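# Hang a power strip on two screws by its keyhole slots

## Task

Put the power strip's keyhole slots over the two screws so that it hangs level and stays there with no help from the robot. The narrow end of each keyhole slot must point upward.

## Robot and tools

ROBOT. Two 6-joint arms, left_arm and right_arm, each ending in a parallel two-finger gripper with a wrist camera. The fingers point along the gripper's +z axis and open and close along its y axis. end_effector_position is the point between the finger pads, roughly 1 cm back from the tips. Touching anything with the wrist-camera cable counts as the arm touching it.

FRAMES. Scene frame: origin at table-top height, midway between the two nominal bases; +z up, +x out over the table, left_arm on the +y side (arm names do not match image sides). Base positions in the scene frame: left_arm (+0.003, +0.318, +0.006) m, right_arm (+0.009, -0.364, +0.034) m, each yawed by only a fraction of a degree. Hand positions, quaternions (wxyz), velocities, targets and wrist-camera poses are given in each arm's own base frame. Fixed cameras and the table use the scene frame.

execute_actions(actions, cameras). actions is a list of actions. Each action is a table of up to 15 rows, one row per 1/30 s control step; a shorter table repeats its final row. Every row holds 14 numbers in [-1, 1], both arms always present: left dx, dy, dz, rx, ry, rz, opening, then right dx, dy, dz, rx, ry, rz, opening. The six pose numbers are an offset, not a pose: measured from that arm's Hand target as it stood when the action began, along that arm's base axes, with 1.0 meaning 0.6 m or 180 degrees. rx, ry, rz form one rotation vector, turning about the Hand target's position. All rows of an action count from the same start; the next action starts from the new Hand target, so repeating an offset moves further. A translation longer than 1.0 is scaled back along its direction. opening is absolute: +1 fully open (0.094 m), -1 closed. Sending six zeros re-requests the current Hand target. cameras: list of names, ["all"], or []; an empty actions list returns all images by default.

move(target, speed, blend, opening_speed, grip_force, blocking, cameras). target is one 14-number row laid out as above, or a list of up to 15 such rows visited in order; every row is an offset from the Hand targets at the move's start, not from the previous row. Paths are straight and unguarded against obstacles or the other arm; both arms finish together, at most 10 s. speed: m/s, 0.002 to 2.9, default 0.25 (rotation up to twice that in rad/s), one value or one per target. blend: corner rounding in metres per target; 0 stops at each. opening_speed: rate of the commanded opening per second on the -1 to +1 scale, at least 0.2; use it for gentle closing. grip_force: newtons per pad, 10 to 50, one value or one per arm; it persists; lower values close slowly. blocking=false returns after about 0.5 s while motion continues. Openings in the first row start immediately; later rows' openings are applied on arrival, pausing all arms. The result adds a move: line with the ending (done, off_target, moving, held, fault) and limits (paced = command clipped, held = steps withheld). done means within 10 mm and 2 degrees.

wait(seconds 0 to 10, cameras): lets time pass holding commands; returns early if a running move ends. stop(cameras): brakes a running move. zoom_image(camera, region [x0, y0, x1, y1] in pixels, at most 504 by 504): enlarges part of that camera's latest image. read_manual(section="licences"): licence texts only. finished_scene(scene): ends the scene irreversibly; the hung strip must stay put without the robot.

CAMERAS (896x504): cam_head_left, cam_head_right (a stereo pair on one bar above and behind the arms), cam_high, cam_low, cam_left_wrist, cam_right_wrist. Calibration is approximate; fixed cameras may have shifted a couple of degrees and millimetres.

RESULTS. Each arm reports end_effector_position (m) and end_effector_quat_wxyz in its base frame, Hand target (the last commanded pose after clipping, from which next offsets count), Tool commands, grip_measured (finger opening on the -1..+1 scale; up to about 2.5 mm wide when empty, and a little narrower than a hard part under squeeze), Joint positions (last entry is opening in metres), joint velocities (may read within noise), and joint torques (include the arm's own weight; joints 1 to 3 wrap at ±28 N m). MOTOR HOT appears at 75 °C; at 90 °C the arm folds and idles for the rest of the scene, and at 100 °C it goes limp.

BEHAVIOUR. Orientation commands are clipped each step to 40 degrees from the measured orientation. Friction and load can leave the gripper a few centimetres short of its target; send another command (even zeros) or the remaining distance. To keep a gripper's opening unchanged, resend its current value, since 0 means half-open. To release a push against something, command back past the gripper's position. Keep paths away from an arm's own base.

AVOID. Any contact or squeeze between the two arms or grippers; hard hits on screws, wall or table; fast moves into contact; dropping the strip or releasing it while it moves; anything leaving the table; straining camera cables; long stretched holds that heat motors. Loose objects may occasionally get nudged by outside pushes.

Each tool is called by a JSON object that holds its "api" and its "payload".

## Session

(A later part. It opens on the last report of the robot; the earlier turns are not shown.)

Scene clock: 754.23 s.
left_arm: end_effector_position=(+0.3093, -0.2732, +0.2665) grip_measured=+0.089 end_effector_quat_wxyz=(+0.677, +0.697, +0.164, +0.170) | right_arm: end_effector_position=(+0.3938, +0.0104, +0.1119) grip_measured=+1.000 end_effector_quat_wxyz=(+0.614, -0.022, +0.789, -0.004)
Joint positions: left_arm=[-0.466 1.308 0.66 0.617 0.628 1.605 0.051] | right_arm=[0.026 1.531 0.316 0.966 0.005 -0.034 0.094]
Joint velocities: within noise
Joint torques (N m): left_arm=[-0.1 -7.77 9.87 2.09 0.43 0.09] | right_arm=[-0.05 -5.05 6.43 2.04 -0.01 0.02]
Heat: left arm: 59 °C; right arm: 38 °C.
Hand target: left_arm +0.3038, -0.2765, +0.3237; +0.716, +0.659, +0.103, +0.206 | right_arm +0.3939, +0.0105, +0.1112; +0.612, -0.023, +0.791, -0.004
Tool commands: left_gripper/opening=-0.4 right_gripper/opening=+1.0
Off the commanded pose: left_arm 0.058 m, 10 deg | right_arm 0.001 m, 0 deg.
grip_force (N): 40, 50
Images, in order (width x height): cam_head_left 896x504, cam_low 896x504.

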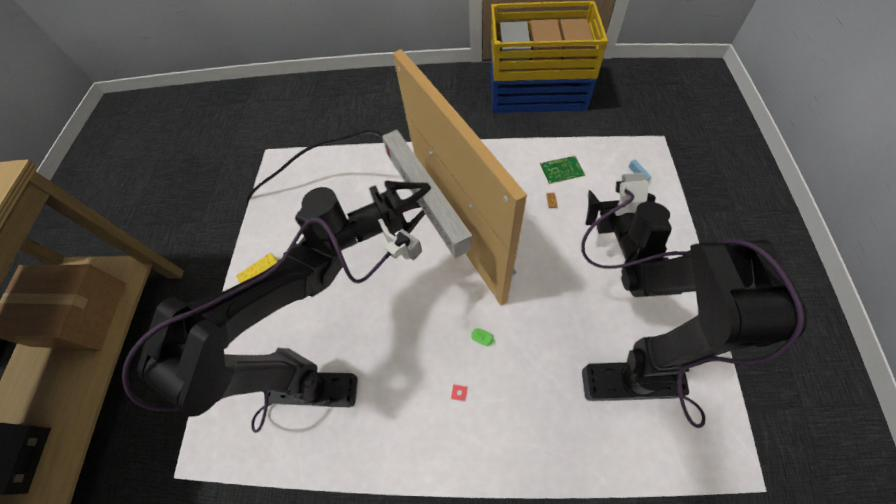

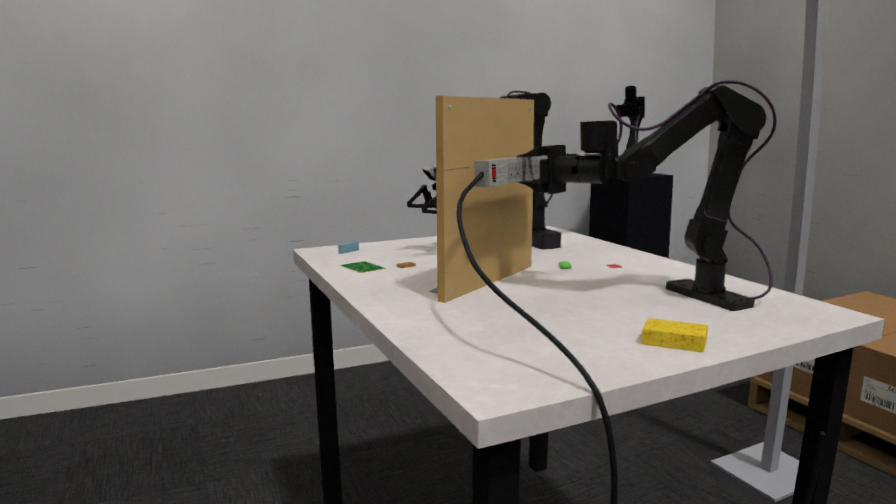

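{"api": "zoom_image", "payload": {"camera": "cam_head_left", "region": [400, 130, 480, 220]}}

{"api": "zoom_image", "payload": {"camera": "cam_low", "region": [435, 90, 545, 180]}}

Scaled by 5.600 from the camera's 896x504 image, which has a finer 1280x720 frame.

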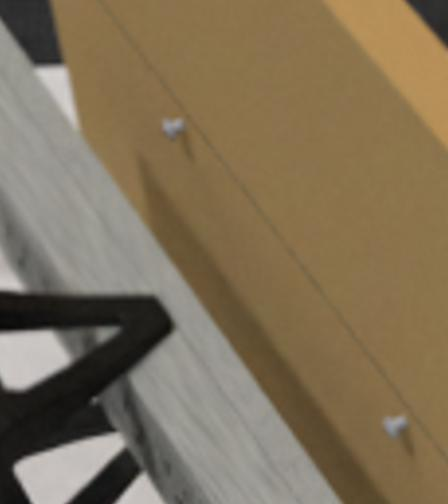

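Scaled by 4.582 from the camera's 896x504 image, which has a finer 1280x720 frame.

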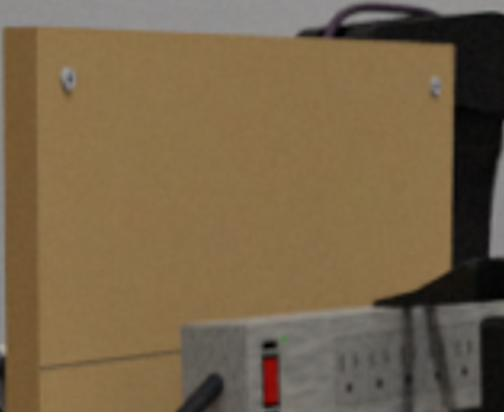

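{"api": "move", "payload": {"target": [0.0267,-0.0375,0,0,0,0,-0.4,0,0,0,0,0,0,1], "speed": 0.08}}

Scene clock: 801.47 s.
left_arm: end_effector_position=(+0.3228, -0.2866, +0.2719) grip_measured=+0.089 end_effector_quat_wxyz=(+0.677, +0.696, +0.167, +0.175) | right_arm: end_effector_position=(+0.3938, +0.0104, +0.1119) grip_measured=+1.000 end_effector_quat_wxyz=(+0.614, -0.022, +0.789, -0.004)
Joint positions: left_arm=[-0.495 1.372 0.727 0.618 0.587 1.605 0.051] | right_arm=[0.026 1.531 0.316 0.966 0.005 -0.034 0.094]
Joint torques (N m): left_arm=[-1.61 -5.42 10.48 2.27 0.37 0.16] | right_arm=[-0.03 -5.3 6.57 2.04 -0.03 0]
Heat: left arm: 58 °C; right arm: 38 °C.
Hand target: left_arm +0.3199, -0.2989, +0.3238; +0.716, +0.659, +0.103, +0.206 | right_arm +0.3939, +0.0105, +0.1112; +0.612, -0.023, +0.791, -0.004
Off the commanded pose: left_arm 0.053 m, 10 deg | right_arm 0.001 m, 0 deg.
grip_force (N): 40, 50
move: off_target (left_arm)

{"api": "move", "payload": {"target": [0.0048,-0.0088,-0.02,0,0,0,-0.4,0,0,0,0,0,0,1], "speed": 0.08}}

Scene clock: 807.07 s.
left_arm: end_effector_position=(+0.3272, -0.2925, +0.2659) grip_measured=+0.089 end_effector_quat_wxyz=(+0.678, +0.694, +0.165, +0.178) | right_arm: end_effector_position=(+0.3938, +0.0104, +0.1119) grip_measured=+1.000 end_effector_quat_wxyz=(+0.614, -0.022, +0.789, -0.004)
Joint positions: left_arm=[-0.507 1.413 0.727 0.666 0.572 1.605 0.051] | right_arm=[0.026 1.531 0.316 0.966 0.005 -0.034 0.094]
Joint torques (N m): left_arm=[-1.54 -5.48 9.28 2.32 0.42 0.2] | right_arm=[-0.02 -5.2 6.64 2 -0.02 0.05]
Heat: left arm: 58 °C; right arm: 38 °C.
Hand target: left_arm +0.3227, -0.3043, +0.3118; +0.716, +0.659, +0.103, +0.206 | right_arm +0.3939, +0.0105, +0.1112; +0.612, -0.023, +0.791, -0.004
Off the commanded pose: left_arm 0.048 m, 10 deg | right_arm 0.001 m, 0 deg.
grip_force (N): 40, 50
move: off_target (left_arm)

{"api": "execute_actions", "payload": {"actions": [], "cameras": ["cam_low","cam_head_left","cam_head_right"]}}

{"api": "zoom_image", "payload": {"camera": "cam_low", "region": [435, 140, 535, 190]}}

{"api": "zoom_image", "payload": {"camera": "cam_head_left", "region": [380, 110, 460, 170]}}

{"api": "zoom_image", "payload": {"camera": "cam_head_left", "region": [430, 190, 510, 250]}}

Scene clock: 818.43 s.
left_arm: end_effector_position=(+0.3272, -0.2924, +0.2661) grip_measured=+0.089 end_effector_quat_wxyz=(+0.678, +0.693, +0.165, +0.179) | right_arm: end_effector_position=(+0.3938, +0.0104, +0.1119) grip_measured=+1.000 end_effector_quat_wxyz=(+0.614, -0.022, +0.789, -0.004)
Joint positions: left_arm=[-0.507 1.413 0.727 0.667 0.572 1.605 0.051] | right_arm=[0.026 1.531 0.316 0.966 0.005 -0.034 0.094]
Joint velocities: within noise
Joint torques (N m): left_arm=[-1.57 -5.52 9.26 2.33 0.44 0.2] | right_arm=[0.06 -5.23 6.68 2.03 0.01 -0.02]
Heat: left arm: 61 °C; right arm: 38 °C.
Hand target: left_arm +0.3227, -0.3042, +0.3119; +0.716, +0.659, +0.103, +0.206 | right_arm +0.3939, +0.0105, +0.1112; +0.612, -0.023, +0.791, -0.004
Tool commands: left_gripper/opening=-0.4 right_gripper/opening=+1.0
Off the commanded pose: left_arm 0.047 m, 10 deg | right_arm 0.001 m, 0 deg.
grip_force (N): 40, 50
Images, in order (width x height): cam_head_left 896x504, cam_head_right 896x504, cam_low 896x504.

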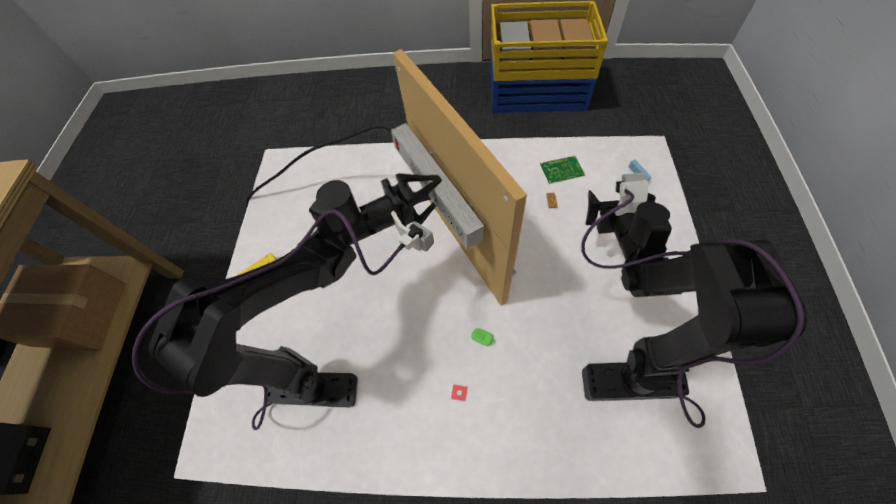

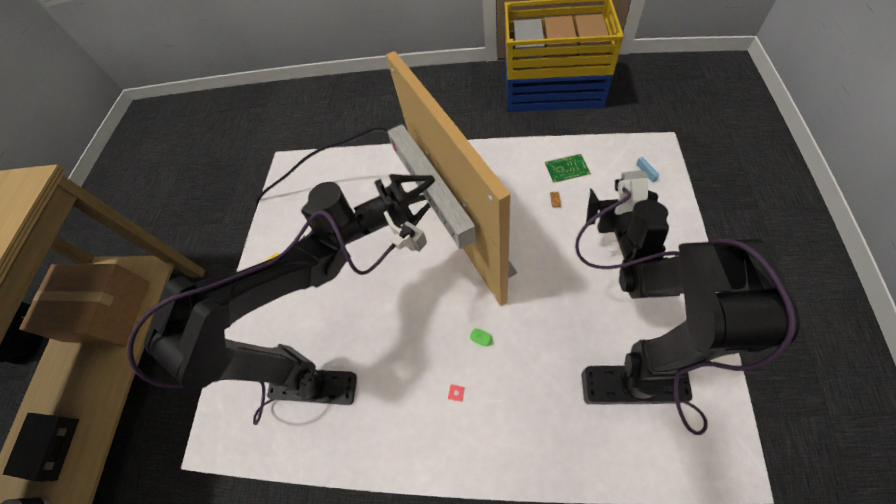

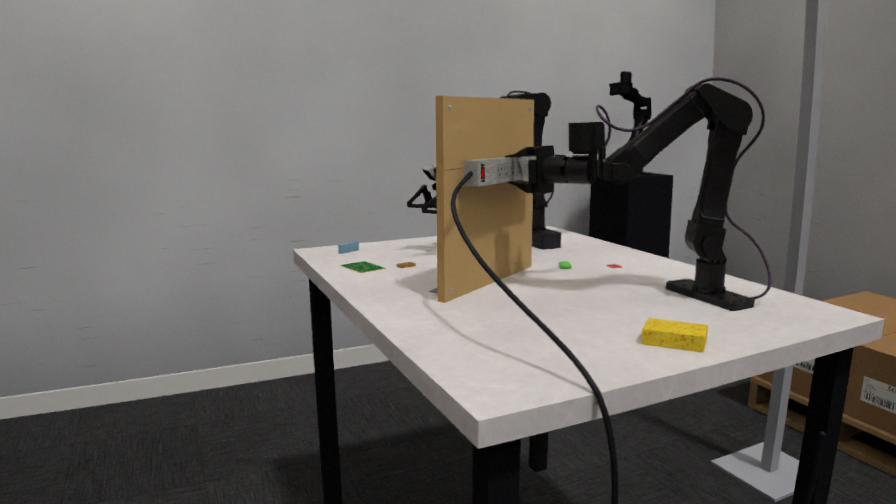

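Scaled by 5.040 from the camera's 896x504 image, which has a finer 1280x720 frame.

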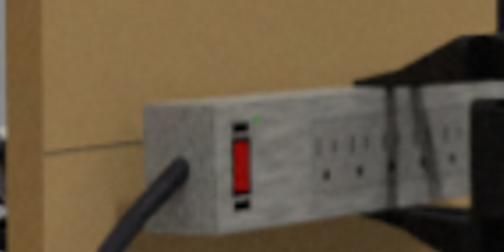

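Scaled by 6.300 from the camera's 896x504 image, which has a finer 1280x720 frame.

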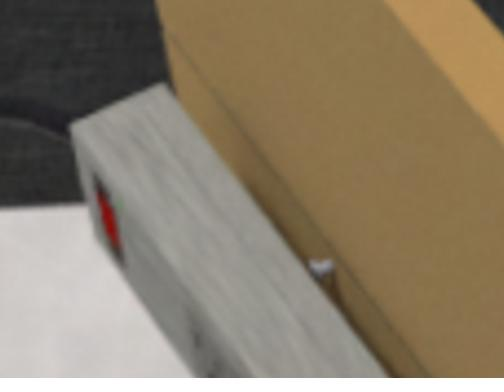

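Scaled by 6.300 from the camera's 896x504 image, which has a finer 1280x720 frame.

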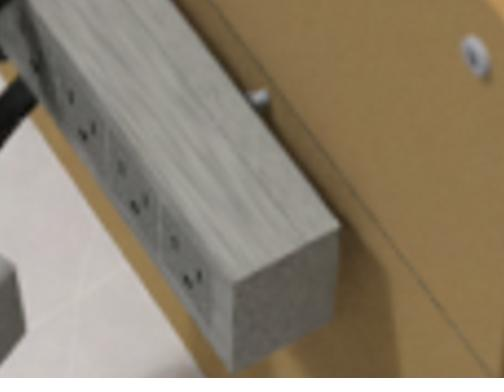

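{"api": "move", "payload": {"target": [0.0115,-0.028,-0.006,0,0,0,-0.4,0,0,0,0,0,0,1], "speed": 0.05, "cameras": ["cam_low","cam_head_left"]}}

{"api": "zoom_image", "payload": {"camera": "cam_low", "region": [435, 140, 535, 190]}}

{"api": "zoom_image", "payload": {"camera": "cam_head_left", "region": [390, 120, 510, 250]}}

Scene clock: 840.07 s.
left_arm: end_effector_position=(+0.3288, -0.3026, +0.2534) grip_measured=+0.089 end_effector_quat_wxyz=(+0.672, +0.700, +0.170, +0.171) | right_arm: end_effector_position=(+0.3938, +0.0104, +0.1119) grip_measured=+1.000 end_effector_quat_wxyz=(+0.614, -0.022, +0.789, -0.004)
Joint positions: left_arm=[-0.534 1.456 0.731 0.681 0.548 1.604 0.051] | right_arm=[0.026 1.531 0.316 0.966 0.005 -0.034 0.094]
Joint torques (N m): left_arm=[-2.36 -4.93 11.21 2.42 0.3 0.27] | right_arm=[0.02 -5.29 6.76 2.03 -0.02 -0.01]
Heat: left arm: 63 °C; right arm: 38 °C.
Hand target: left_arm +0.3296, -0.3210, +0.3082; +0.716, +0.659, +0.103, +0.206 | right_arm +0.3939, +0.0105, +0.1112; +0.612, -0.023, +0.791, -0.004
Off the commanded pose: left_arm 0.058 m, 11 deg | right_arm 0.001 m, 0 deg.
grip_force (N): 40, 50
move: off_target (left_arm)
Images, in order (width x height): cam_head_left 896x504, cam_low 896x504.

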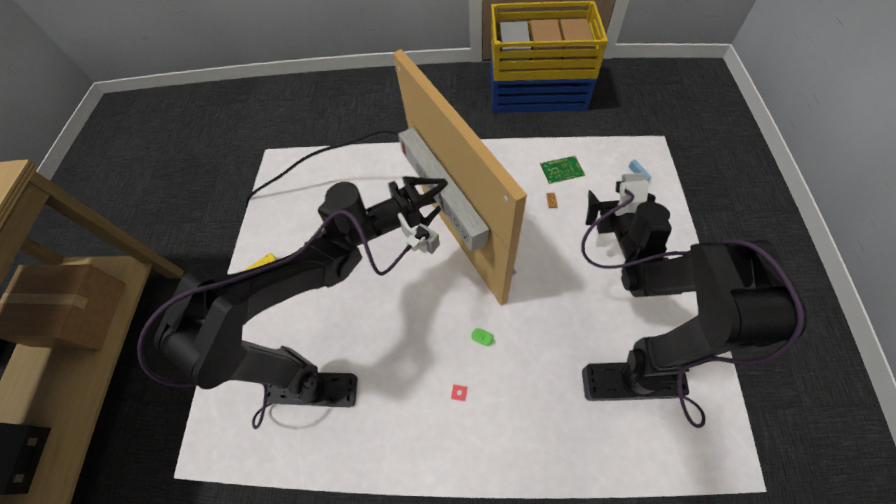

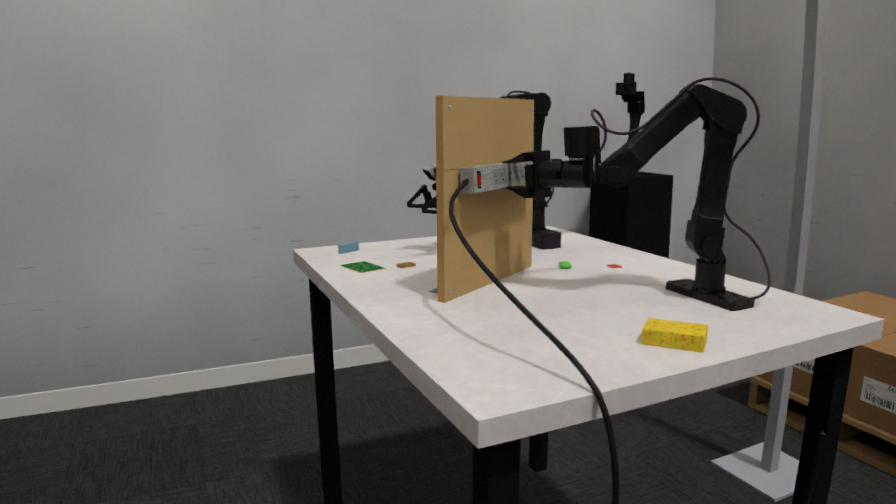

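Scaled by 5.040 from the camera's 896x504 image, which has a finer 1280x720 frame.

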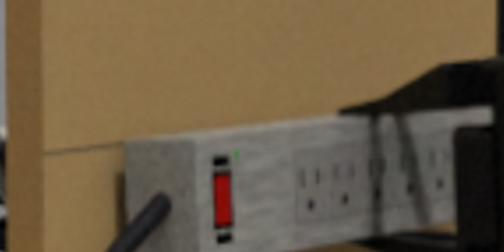

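Scaled by 3.877 from the camera's 896x504 image, which has a finer 1280x720 frame.

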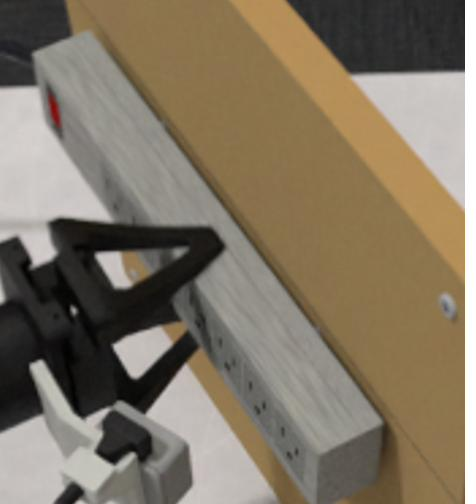

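{"api": "move", "payload": {"target": [[-0.0064,0.0117,0,0,0,0,-0.4,0,0,0,0,0,0,1],[-0.0064,0.0117,0.035,0,0,0,-0.4,0,0,0,0,0,0,1]], "speed": 0.08}}

Scene clock: 845.73 s.
left_arm: end_effector_position=(+0.3286, -0.3021, +0.2542) grip_measured=+0.089 end_effector_quat_wxyz=(+0.662, +0.710, +0.174, +0.165) | right_arm: end_effector_position=(+0.3938, +0.0104, +0.1119) grip_measured=+1.000 end_effector_quat_wxyz=(+0.614, -0.022, +0.789, -0.004)
Joint positions: left_arm=[-0.531 1.439 0.758 0.599 0.555 1.618 0.051] | right_arm=[0.026 1.531 0.316 0.966 0.005 -0.034 0.094]
Joint torques (N m): left_arm=[-1.35 -8.73 11.52 2.35 0.39 0.09] | right_arm=[-0.03 -5.18 6.68 2.03 0 0]
Heat: left arm: 62 °C; right arm: 38 °C.
Hand target: left_arm +0.3259, -0.3139, +0.3293; +0.716, +0.659, +0.103, +0.206 | right_arm +0.3939, +0.0105, +0.1112; +0.612, -0.023, +0.791, -0.004
Off the commanded pose: left_arm 0.076 m, 13 deg | right_arm 0.001 m, 0 deg.
grip_force (N): 40, 50
move: off_target (left_arm)

{"api": "execute_actions", "payload": {"actions": [], "cameras": ["cam_low","cam_head_left"]}}

{"api": "zoom_image", "payload": {"camera": "cam_head_left", "region": [390, 120, 510, 250]}}

{"api": "zoom_image", "payload": {"camera": "cam_low", "region": [435, 140, 535, 200]}}

{"api": "zoom_image", "payload": {"camera": "cam_head_left", "region": [455, 190, 515, 260]}}

Scene clock: 853.23 s.
left_arm: end_effector_position=(+0.3286, -0.3021, +0.2542) grip_measured=+0.089 end_effector_quat_wxyz=(+0.662, +0.710, +0.174, +0.165) | right_arm: end_effector_position=(+0.3938, +0.0104, +0.1119) grip_measured=+1.000 end_effector_quat_wxyz=(+0.614, -0.022, +0.789, -0.004)
Joint positions: left_arm=[-0.531 1.439 0.758 0.599 0.555 1.618 0.051] | right_arm=[0.026 1.531 0.316 0.966 0.005 -0.034 0.094]
Joint velocities: within noise
Joint torques (N m): left_arm=[-1.42 -8.73 11.52 2.33 0.38 0.08] | right_arm=[0.01 -5.12 6.6 2.03 -0.03 -0.01]
Heat: left arm: 63 °C; right arm: 38 °C.
Hand target: left_arm +0.3259, -0.3139, +0.3293; +0.716, +0.659, +0.103, +0.206 | right_arm +0.3939, +0.0105, +0.1112; +0.612, -0.023, +0.791, -0.004
Tool commands: left_gripper/opening=-0.4 right_gripper/opening=+1.0
Off the commanded pose: left_arm 0.076 m, 13 deg | right_arm 0.001 m, 0 deg.
grip_force (N): 40, 50
Images, in order (width x height): cam_head_left 896x504, cam_low 896x504.

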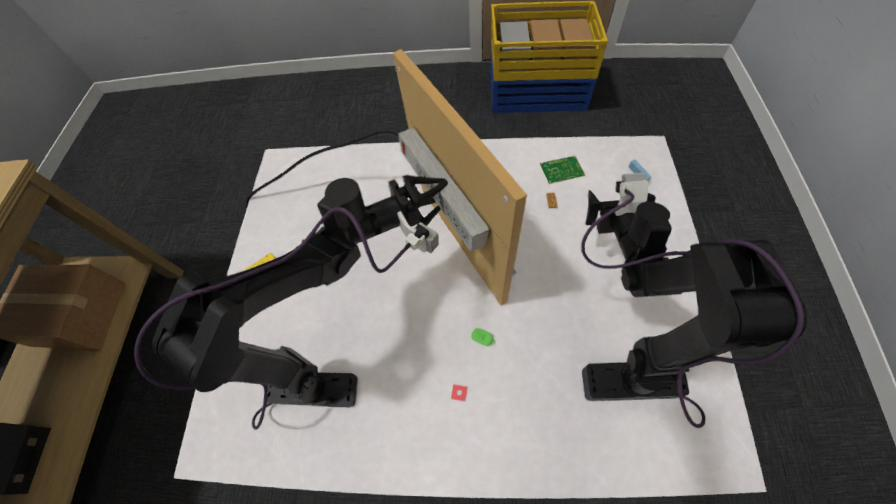

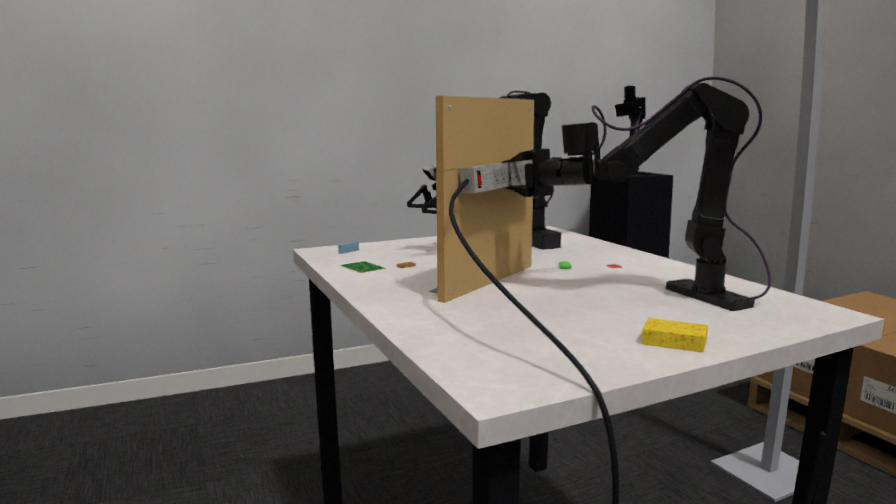

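Scaled by 3.877 from the camera's 896x504 image, which has a finer 1280x720 frame.

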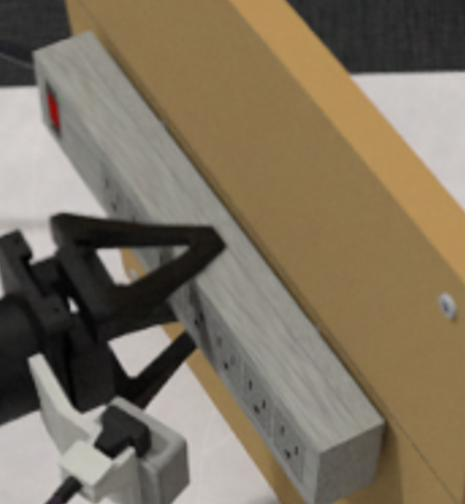

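Scaled by 5.040 from the camera's 896x504 image, which has a finer 1280x720 frame.

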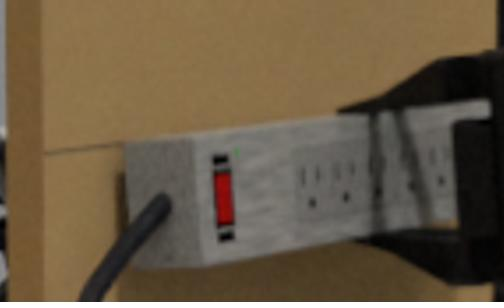

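Scaled by 7.200 from the camera's 896x504 image, which has a finer 1280x720 frame.

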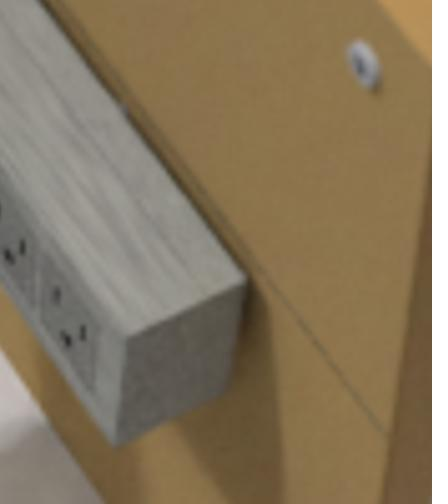

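{"api": "move", "payload": {"target": [-0.019,0.035,-0.02,0,0,0,-0.4,0,0,0,0,0,0,1], "speed": 0.06}}

Scene clock: 857.77 s.
left_arm: end_effector_position=(+0.3311, -0.2915, +0.2740) grip_measured=+0.089 end_effector_quat_wxyz=(+0.677, +0.694, +0.166, +0.182) | right_arm: end_effector_position=(+0.3938, +0.0104, +0.1119) grip_measured=+1.000 end_effector_quat_wxyz=(+0.614, -0.022, +0.789, -0.004)
Joint positions: left_arm=[-0.501 1.408 0.758 0.629 0.571 1.61 0.051] | right_arm=[0.026 1.531 0.316 0.966 0.005 -0.034 0.094]
Joint torques (N m): left_arm=[-0.43 -9.17 5.7 2.36 0.62 0.16] | right_arm=[0.08 -5.16 6.67 2.02 -0.02 0.01]
Heat: left arm: 63 °C; right arm: 38 °C.
Hand target: left_arm +0.3145, -0.2929, +0.3173; +0.716, +0.659, +0.103, +0.206 | right_arm +0.3939, +0.0105, +0.1112; +0.612, -0.023, +0.791, -0.004
Off the commanded pose: left_arm 0.046 m, 10 deg | right_arm 0.001 m, 0 deg.
grip_force (N): 40, 50
move: off_target (left_arm)

{"api": "move", "payload": {"target": [-0.0125,-0.0068,0,0,0,0,-0.4,0,0,0,0,0,0,1], "speed": 0.06}}

Scene clock: 883.07 s.
left_arm: end_effector_position=(+0.3259, -0.2926, +0.2752) grip_measured=+0.089 end_effector_quat_wxyz=(+0.678, +0.693, +0.165, +0.183) | right_arm: end_effector_position=(+0.3938, +0.0104, +0.1119) grip_measured=+1.000 end_effector_quat_wxyz=(+0.614, -0.022, +0.789, -0.004)
Joint positions: left_arm=[-0.513 1.39 0.745 0.63 0.56 1.608 0.051] | right_arm=[0.026 1.531 0.316 0.966 0.005 -0.034 0.094]
Joint torques (N m): left_arm=[-1.68 -9.14 5.67 2.33 0.51 0.18] | right_arm=[0.1 -5.26 6.49 2.04 0.01 0]
Heat: left arm: 67 °C; right arm: 38 °C.
Hand target: left_arm +0.3070, -0.2970, +0.3173; +0.716, +0.659, +0.103, +0.206 | right_arm +0.3939, +0.0105, +0.1112; +0.612, -0.023, +0.791, -0.004
Off the commanded pose: left_arm 0.046 m, 10 deg | right_arm 0.001 m, 0 deg.
grip_force (N): 40, 50
move: off_target (left_arm)

{"api": "move", "payload": {"target": [0.003,-0.0212,0,0,0,0,-0.4,0,0,0,0,0,0,1], "speed": 0.05}}

Scene clock: 888.23 s.
left_arm: end_effector_position=(+0.3230, -0.2996, +0.2751) grip_measured=+0.089 end_effector_quat_wxyz=(+0.677, +0.692, +0.169, +0.186) | right_arm: end_effector_position=(+0.3938, +0.0104, +0.1119) grip_measured=+1.000 end_effector_quat_wxyz=(+0.614, -0.022, +0.789, -0.004)
Joint positions: left_arm=[-0.547 1.39 0.745 0.63 0.516 1.608 0.051] | right_arm=[0.026 1.531 0.316 0.966 0.005 -0.034 0.094]
Joint torques (N m): left_arm=[-1.95 -6.87 7.28 2.38 0.58 0.25] | right_arm=[0.06 -5.34 6.63 2.08 0.03 0]
Heat: left arm: 67 °C; right arm: 38 °C.
Hand target: left_arm +0.3088, -0.3098, +0.3173; +0.716, +0.659, +0.103, +0.206 | right_arm +0.3939, +0.0105, +0.1112; +0.612, -0.023, +0.791, -0.004
Off the commanded pose: left_arm 0.046 m, 10 deg | right_arm 0.001 m, 0 deg.
grip_force (N): 40, 50
move: off_target (left_arm)

{"api": "move", "payload": {"target": [0.0108,-0.0112,-0.01,0,0,0,-0.4,0,0,0,0,0,0,1], "speed": 0.05}}

Scene clock: 893.60 s.
left_arm: end_effector_position=(+0.3256, -0.3036, +0.2688) grip_measured=+0.089 end_effector_quat_wxyz=(+0.675, +0.693, +0.170, +0.185) | right_arm: end_effector_position=(+0.3938, +0.0104, +0.1119) grip_measured=+1.000 end_effector_quat_wxyz=(+0.614, -0.022, +0.789, -0.004)
Joint positions: left_arm=[-0.555 1.417 0.745 0.651 0.507 1.608 0.051] | right_arm=[0.026 1.531 0.316 0.966 0.005 -0.034 0.094]
Joint torques (N m): left_arm=[-1.89 -5.72 8.05 2.45 0.57 0.28] | right_arm=[0.06 -5.18 6.63 2.05 0.01 -0.05]
Heat: left arm: 67 °C; right arm: 38 °C.
Hand target: left_arm +0.3152, -0.3165, +0.3113; +0.716, +0.659, +0.103, +0.206 | right_arm +0.3939, +0.0105, +0.1112; +0.612, -0.023, +0.791, -0.004
Off the commanded pose: left_arm 0.046 m, 10 deg | right_arm 0.001 m, 0 deg.
grip_force (N): 40, 50
move: off_target (left_arm)

{"api": "move", "payload": {"target": [0.0078,-0.0072,-0.007,0,0,0,-0.4,0,0,0,0,0,0,1], "speed": 0.04}}

Scene clock: 897.07 s.
left_arm: end_effector_position=(+0.3282, -0.3066, +0.2651) grip_measured=+0.089 end_effector_quat_wxyz=(+0.677, +0.692, +0.169, +0.185) | right_arm: end_effector_position=(+0.3938, +0.0104, +0.1119) grip_measured=+1.000 end_effector_quat_wxyz=(+0.614, -0.022, +0.789, -0.004)
Joint positions: left_arm=[-0.558 1.443 0.745 0.683 0.506 1.606 0.051] | right_arm=[0.026 1.531 0.316 0.966 0.005 -0.034 0.094]
Joint torques (N m): left_arm=[-2.03 -5.45 8.65 2.38 0.54 0.28] | right_arm=[-0.1 -5.22 6.58 2.02 0 0.03]
Heat: left arm: 68 °C; right arm: 38 °C.
Hand target: left_arm +0.3199, -0.3209, +0.3071; +0.716, +0.659, +0.103, +0.206 | right_arm +0.3939, +0.0105, +0.1112; +0.612, -0.023, +0.791, -0.004
Off the commanded pose: left_arm 0.045 m, 10 deg | right_arm 0.001 m, 0 deg.
grip_force (N): 40, 50
move: off_target (left_arm)

{"api": "move", "payload": {"target": [0.0055,-0.0085,-0.005,0,0,0,-0.4,0,0,0,0,0,0,1], "speed": 0.04, "cameras": ["cam_low","cam_head_left"]}}

{"api": "zoom_image", "payload": {"camera": "cam_head_left", "region": [390, 120, 510, 250]}}

{"api": "zoom_image", "payload": {"camera": "cam_low", "region": [435, 140, 535, 200]}}

Scene clock: 904.00 s.
left_arm: end_effector_position=(+0.3297, -0.3089, +0.2636) grip_measured=+0.089 end_effector_quat_wxyz=(+0.682, +0.688, +0.168, +0.181) | right_arm: end_effector_position=(+0.3938, +0.0104, +0.1119) grip_measured=+1.000 end_effector_quat_wxyz=(+0.614, -0.022, +0.789, -0.004)
Joint positions: left_arm=[-0.558 1.464 0.745 0.714 0.513 1.593 0.051] | right_arm=[0.026 1.531 0.316 0.966 0.005 -0.034 0.094]
Joint torques (N m): left_arm=[-2.82 -5.05 9.33 2.26 0.36 0.41] | right_arm=[0.12 -5.15 6.8 2.03 0.01 0.02]
Heat: left arm: 66 °C; right arm: 38 °C.
Hand target: left_arm +0.3231, -0.3260, +0.3041; +0.716, +0.659, +0.103, +0.206 | right_arm +0.3939, +0.0105, +0.1112; +0.612, -0.023, +0.791, -0.004
Off the commanded pose: left_arm 0.044 m, 10 deg | right_arm 0.001 m, 0 deg.
grip_force (N): 40, 50
move: off_target (left_arm)
Images, in order (width x height): cam_head_left 896x504, cam_low 896x504.

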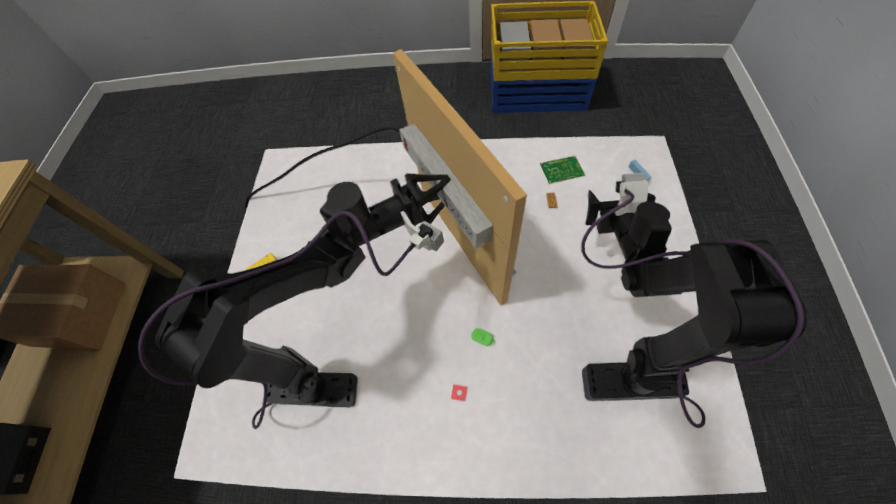

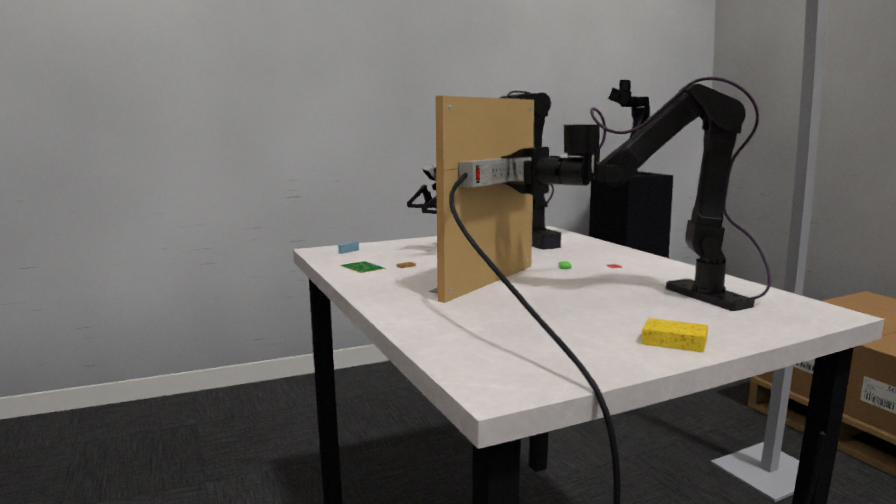

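Scaled by 3.877 from the camera's 896x504 image, which has a finer 1280x720 frame.

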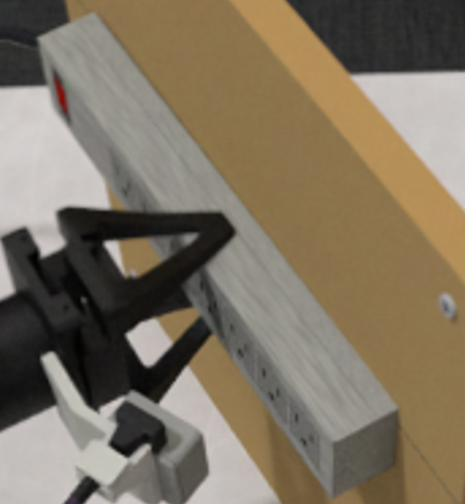

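Scaled by 5.040 from the camera's 896x504 image, which has a finer 1280x720 frame.

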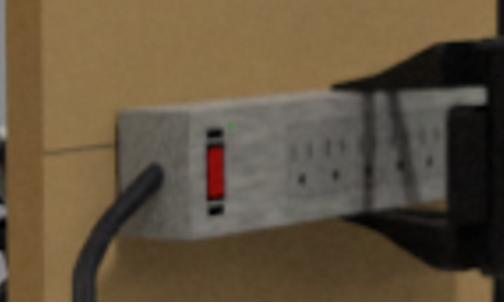

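{"api": "move", "payload": {"target": [0,0,-0.02,0,0,0,-0.4,0,0,0,0,0,0,1], "speed": 0.04}}

Scene clock: 909.13 s.
left_arm: end_effector_position=(+0.3306, -0.3100, +0.2641) grip_measured=+0.089 end_effector_quat_wxyz=(+0.687, +0.685, +0.161, +0.181) | right_arm: end_effector_position=(+0.3938, +0.0104, +0.1119) grip_measured=+1.000 end_effector_quat_wxyz=(+0.614, -0.022, +0.789, -0.004)
Joint positions: left_arm=[-0.553 1.481 0.745 0.749 0.529 1.592 0.051] | right_arm=[0.026 1.531 0.316 0.966 0.005 -0.034 0.094]
Joint torques (N m): left_arm=[-3.28 -4.37 7.32 2.4 0.16 0.44] | right_arm=[-0.12 -5.23 6.65 2.05 -0.03 -0.01]
Heat: left arm: 66 °C; right arm: 38 °C.
Hand target: left_arm +0.3232, -0.3259, +0.2921; +0.716, +0.659, +0.103, +0.206 | right_arm +0.3939, +0.0105, +0.1112; +0.612, -0.023, +0.791, -0.004
Off the commanded pose: left_arm 0.033 m, 8 deg | right_arm 0.001 m, 0 deg.
grip_force (N): 40, 50
move: off_target (left_arm)

{"api": "move", "payload": {"target": [-0.005,0.009,-0.015,0,0,0,-0.4,0,0,0,0,0,0,1], "speed": 0.04}}

Scene clock: 912.57 s.
left_arm: end_effector_position=(+0.3305, -0.3097, +0.2638) grip_measured=+0.089 end_effector_quat_wxyz=(+0.693, +0.679, +0.156, +0.187) | right_arm: end_effector_position=(+0.3938, +0.0104, +0.1119) grip_measured=+1.000 end_effector_quat_wxyz=(+0.614, -0.022, +0.789, -0.004)
Joint positions: left_arm=[-0.553 1.493 0.729 0.799 0.528 1.59 0.051] | right_arm=[0.026 1.531 0.316 0.966 0.005 -0.034 0.094]
Joint torques (N m): left_arm=[-2.41 -5 5.75 2.29 0.27 0.45] | right_arm=[0.09 -5.22 6.64 2.03 -0.02 0]
Heat: left arm: 65 °C; right arm: 38 °C.
Hand target: left_arm +0.3202, -0.3205, +0.2831; +0.716, +0.659, +0.103, +0.206 | right_arm +0.3939, +0.0105, +0.1112; +0.612, -0.023, +0.791, -0.004
Off the commanded pose: left_arm 0.024 m, 7 deg | right_arm 0.001 m, 0 deg.
grip_force (N): 40, 50
move: off_target (left_arm)

{"api": "move", "payload": {"target": [[0.0088,0.0048,0,0,0,0,-0.4,0,0,0,0,0,0,1]], "speed": 0.04}}

{"api": "move", "payload": {"target": [[-0.0205,-0.0112,0,0,0,0,-0.4,0,0,0,0,0,0,1]], "speed": 0.04}}

Scene clock: 917.17 s.
left_arm: end_effector_position=(+0.3306, -0.3095, +0.2635) grip_measured=+0.089 end_effector_quat_wxyz=(+0.695, +0.678, +0.152, +0.184) | right_arm: end_effector_position=(+0.3938, +0.0104, +0.1119) grip_measured=+1.000 end_effector_quat_wxyz=(+0.614, -0.022, +0.789, -0.004)
Joint positions: left_arm=[-0.547 1.5 0.729 0.811 0.545 1.587 0.051] | right_arm=[0.026 1.531 0.316 0.966 0.005 -0.034 0.094]
Joint torques (N m): left_arm=[-1.28 -4.59 6.45 2.24 0.29 0.44] | right_arm=[-0.05 -5.15 6.63 2.03 0 0.02]
Heat: left arm: 64 °C; right arm: 38 °C.
Hand target: left_arm +0.3255, -0.3176, +0.2831; +0.716, +0.659, +0.103, +0.206 | right_arm +0.3939, +0.0105, +0.1112; +0.612, -0.023, +0.791, -0.004
Off the commanded pose: left_arm 0.022 m, 7 deg | right_arm 0.001 m, 0 deg.
grip_force (N): 40, 50
move: off_target (left_arm)

Scene clock: 917.97 s.
left_arm: end_effector_position=(+0.3304, -0.3095, +0.2631) grip_measured=+0.089 end_effector_quat_wxyz=(+0.697, +0.674, +0.156, +0.189) | right_arm: end_effector_position=(+0.3938, +0.0104, +0.1119) grip_measured=+1.000 end_effector_quat_wxyz=(+0.614, -0.022, +0.789, -0.004)
Joint positions: left_arm=[-0.555 1.5 0.718 0.831 0.522 1.584 0.051] | right_arm=[0.026 1.531 0.316 0.966 0.005 -0.034 0.094]
Joint torques (N m): left_arm=[-4.46 -6.41 5.44 2.04 0.1 0.51] | right_arm=[0.1 -5.18 6.61 2.03 -0.01 -0.03]
Heat: left arm: 64 °C; right arm: 38 °C.
Hand target: left_arm +0.3132, -0.3243, +0.2831; +0.716, +0.659, +0.103, +0.206 | right_arm +0.3939, +0.0105, +0.1112; +0.612, -0.023, +0.791, -0.004
Off the commanded pose: left_arm 0.030 m, 7 deg | right_arm 0.001 m, 0 deg.
grip_force (N): 40, 50
move: off_target (left_arm)

{"api": "move", "payload": {"target": [0.0102,0.0056,-0.006,0.03,0.0165,0,-0.4,0,0,0,0,0,0,1], "speed": 0.05}}

Scene clock: 927.13 s.
left_arm: end_effector_position=(+0.3294, -0.3091, +0.2548) grip_measured=+0.089 end_effector_quat_wxyz=(+0.670, +0.701, +0.166, +0.181) | right_arm: end_effector_position=(+0.3938, +0.0104, +0.1119) grip_measured=+1.000 end_effector_quat_wxyz=(+0.614, -0.022, +0.789, -0.004)
Joint positions: left_arm=[-0.557 1.466 0.745 0.677 0.518 1.623 0.051] | right_arm=[0.026 1.531 0.316 0.966 0.005 -0.034 0.094]
Joint torques (N m): left_arm=[-2.14 -6.97 8.64 1.41 0.45 0.68] | right_arm=[0.09 -5.26 6.68 2 0.03 0]
Heat: left arm: 64 °C; right arm: 38 °C.
Hand target: left_arm +0.3192, -0.3211, +0.2796; +0.681, +0.697, +0.111, +0.194 | right_arm +0.3939, +0.0105, +0.1112; +0.612, -0.023, +0.791, -0.004
Off the commanded pose: left_arm 0.029 m, 7 deg | right_arm 0.001 m, 0 deg.
grip_force (N): 40, 50
move: off_target (left_arm)

{"api": "move", "payload": {"target": [0,0,-0.012,0,0,0,-0.4,0,0,0,0,0,0,1], "speed": 0.05, "cameras": ["cam_low","cam_head_left"]}}

{"api": "zoom_image", "payload": {"camera": "cam_head_left", "region": [390, 120, 510, 250]}}

{"api": "zoom_image", "payload": {"camera": "cam_low", "region": [435, 140, 535, 200]}}

Scene clock: 934.57 s.
left_arm: end_effector_position=(+0.3294, -0.3091, +0.2549) grip_measured=+0.089 end_effector_quat_wxyz=(+0.670, +0.701, +0.166, +0.181) | right_arm: end_effector_position=(+0.3938, +0.0104, +0.1119) grip_measured=+1.000 end_effector_quat_wxyz=(+0.614, -0.022, +0.789, -0.004)
Joint positions: left_arm=[-0.557 1.466 0.745 0.678 0.518 1.623 0.051] | right_arm=[0.026 1.531 0.316 0.966 0.005 -0.034 0.094]
Joint torques (N m): left_arm=[-2.14 -5.86 7.27 1.63 0.45 0.69] | right_arm=[-0.01 -5.2 6.56 2.05 0.01 -0.01]
Heat: left arm: 61 °C; right arm: 38 °C.
Hand target: left_arm +0.3192, -0.3211, +0.2723; +0.681, +0.697, +0.111, +0.193 | right_arm +0.3939, +0.0105, +0.1112; +0.612, -0.023, +0.791, -0.004
Off the commanded pose: left_arm 0.024 m, 7 deg | right_arm 0.001 m, 0 deg.
grip_force (N): 40, 50
move: off_target (left_arm)
Images, in order (width x height): cam_head_left 896x504, cam_low 896x504.

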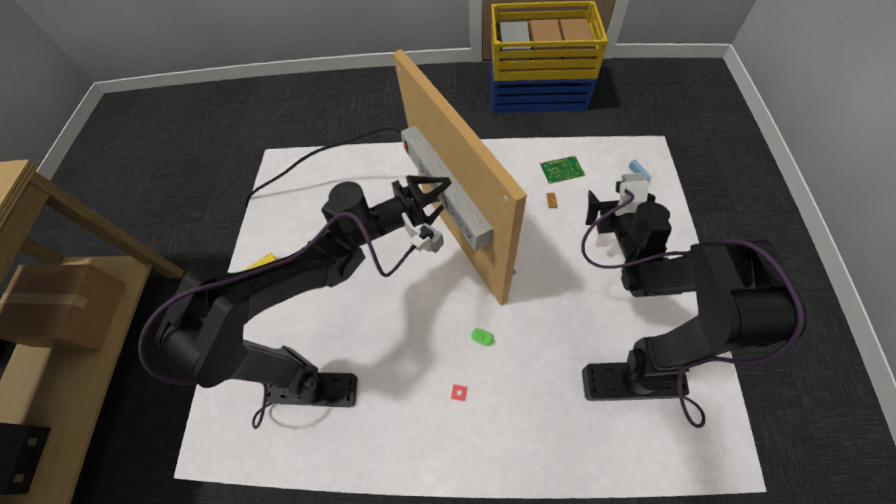

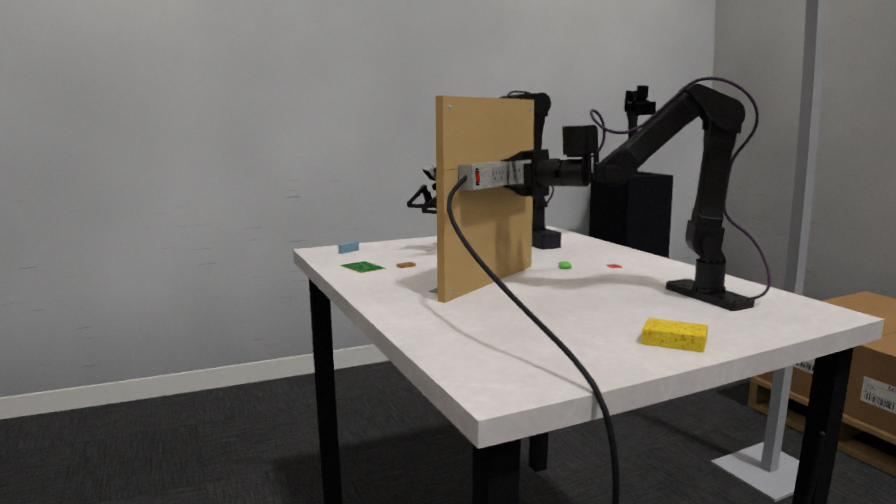

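Scaled by 3.877 from the camera's 896x504 image, which has a finer 1280x720 frame.

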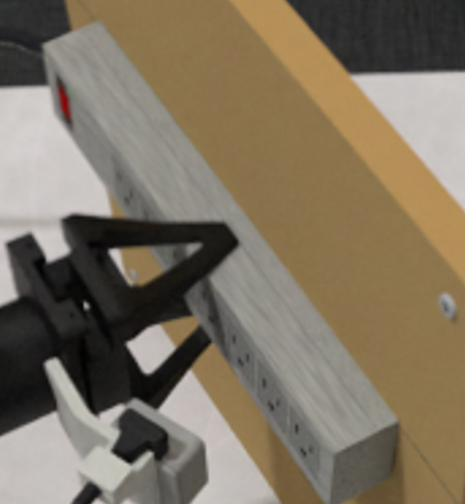

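Scaled by 5.040 from the camera's 896x504 image, which has a finer 1280x720 frame.

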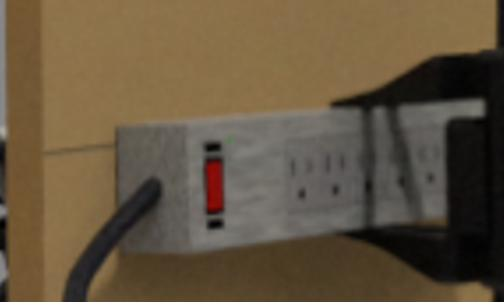

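{"api": "move", "payload": {"target": [0,0,-0.02,0.02,0.011,0,-0.4,0,0,0,0,0,0,1], "speed": 0.05}}

Scene clock: 939.03 s.
left_arm: end_effector_position=(+0.3293, -0.3086, +0.2509) grip_measured=+0.089 end_effector_quat_wxyz=(+0.660, +0.711, +0.165, +0.180) | right_arm: end_effector_position=(+0.3938, +0.0104, +0.1119) grip_measured=+1.000 end_effector_quat_wxyz=(+0.614, -0.022, +0.789, -0.004)
Joint positions: left_arm=[-0.555 1.46 0.755 0.63 0.52 1.646 0.051] | right_arm=[0.026 1.531 0.316 0.966 0.005 -0.034 0.094]
Joint torques (N m): left_arm=[-2.33 -5.97 7.91 1.12 0.43 0.82] | right_arm=[0.12 -5.14 6.6 2 -0.01 0.02]
Heat: left arm: 60 °C; right arm: 38 °C.
Hand target: left_arm +0.3192, -0.3210, +0.2603; +0.657, +0.722, +0.117, +0.185 | right_arm +0.3939, +0.0105, +0.1112; +0.612, -0.023, +0.791, -0.004
Off the commanded pose: left_arm 0.019 m, 6 deg | right_arm 0.001 m, 0 deg.
grip_force (N): 40, 50
move: off_target (left_arm)

{"api": "move", "payload": {"target": [0,0,-0.025,0,0,0,-0.4,0,0,0,0,0,0,1], "speed": 0.05, "cameras": ["cam_low","cam_head_left"]}}

{"api": "zoom_image", "payload": {"camera": "cam_head_left", "region": [390, 120, 510, 250]}}

{"api": "zoom_image", "payload": {"camera": "cam_low", "region": [435, 140, 535, 200]}}

Scene clock: 943.30 s.
left_arm: end_effector_position=(+0.3294, -0.3086, +0.2521) grip_measured=+0.089 end_effector_quat_wxyz=(+0.660, +0.710, +0.161, +0.184) | right_arm: end_effector_position=(+0.3938, +0.0104, +0.1119) grip_measured=+1.000 end_effector_quat_wxyz=(+0.614, -0.022, +0.789, -0.004)
Joint positions: left_arm=[-0.555 1.46 0.755 0.635 0.52 1.654 0.051] | right_arm=[0.026 1.531 0.316 0.966 0.005 -0.034 0.094]
Joint torques (N m): left_arm=[-2.32 -3.78 5.34 1.6 0.44 0.77] | right_arm=[0.08 -5.16 6.56 2.01 -0.04 -0.01]
Heat: left arm: 59 °C; right arm: 38 °C.
Hand target: left_arm +0.3192, -0.3210, +0.2453; +0.657, +0.721, +0.117, +0.185 | right_arm +0.3939, +0.0105, +0.1112; +0.612, -0.023, +0.791, -0.004
Off the commanded pose: left_arm 0.017 m, 5 deg | right_arm 0.001 m, 0 deg.
grip_force (N): 40, 50
move: off_target (left_arm)
Images, in order (width x height): cam_head_left 896x504, cam_low 896x504.

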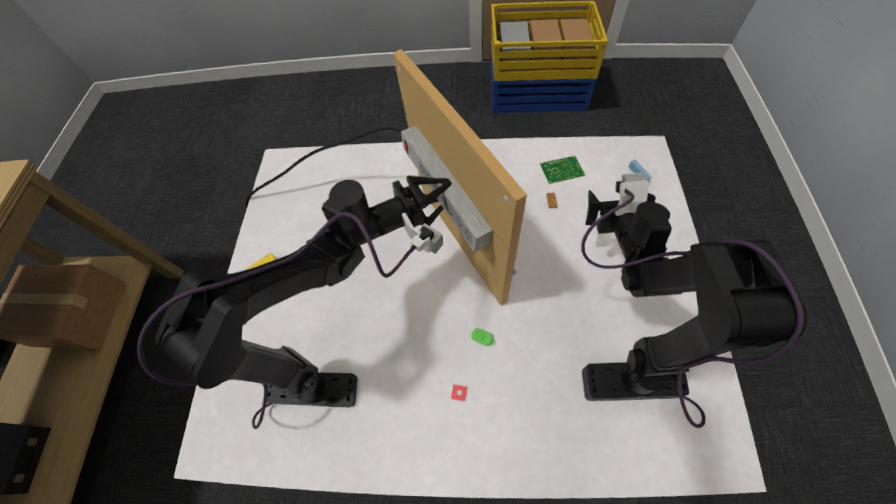

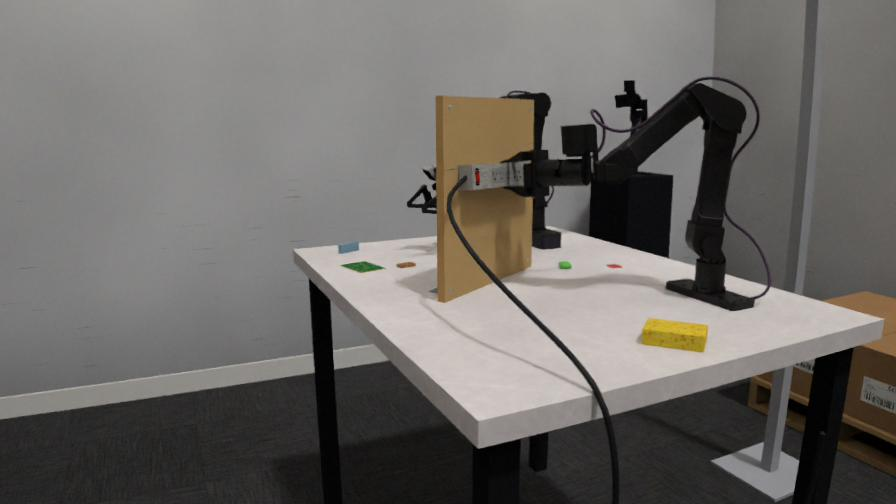

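Scaled by 3.877 from the camera's 896x504 image, which has a finer 1280x720 frame.

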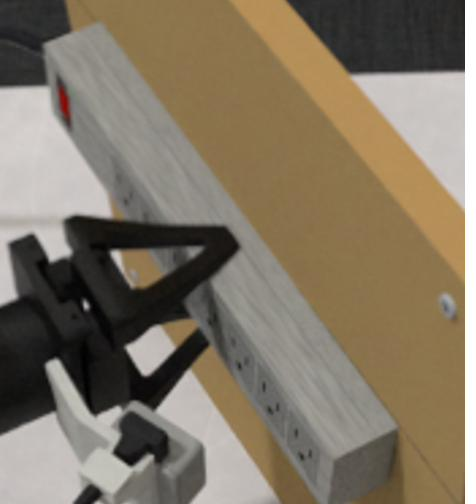

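Scaled by 5.040 from the camera's 896x504 image, which has a finer 1280x720 frame.

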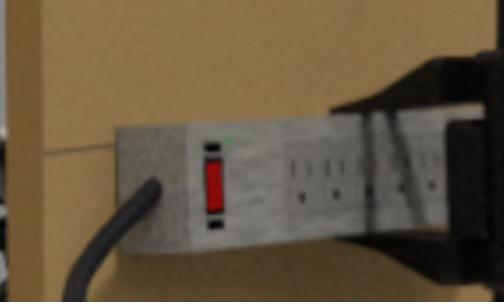

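{"api": "move", "payload": {"target": [[-0.0056,0.0085,0,0,0,0,-0.4,0,0,0,0,0,0,1],[0.009,0.0165,0,0,0,0,-0.4,0,0,0,0,0,0,1],[-0.02,0.001,0,0,0,0,-0.4,0,0,0,0,0,0,1],[-0.0056,0.0085,0,0,0,0,-0.4,0,0,0,0,0,0,1]], "speed": 0.06}}

Scene clock: 955.83 s.
left_arm: end_effector_position=(+0.3296, -0.3085, +0.2520) grip_measured=+0.089 end_effector_quat_wxyz=(+0.663, +0.706, +0.158, +0.193) | right_arm: end_effector_position=(+0.3938, +0.0104, +0.1119) grip_measured=+1.000 end_effector_quat_wxyz=(+0.614, -0.022, +0.789, -0.004)
Joint positions: left_arm=[-0.559 1.464 0.742 0.67 0.508 1.659 0.051] | right_arm=[0.026 1.531 0.316 0.966 0.005 -0.034 0.094]
Joint torques (N m): left_arm=[-1.17 -5.71 4.85 1.31 0.67 0.71] | right_arm=[-0.01 -5.37 6.65 2.03 0 0.02]
Heat: left arm: 57 °C; right arm: 38 °C.
Hand target: left_arm +0.3159, -0.3159, +0.2452; +0.657, +0.722, +0.117, +0.185 | right_arm +0.3939, +0.0105, +0.1112; +0.612, -0.023, +0.791, -0.004
Off the commanded pose: left_arm 0.017 m, 5 deg | right_arm 0.001 m, 0 deg.
grip_force (N): 40, 50
move: off_target (left_arm)


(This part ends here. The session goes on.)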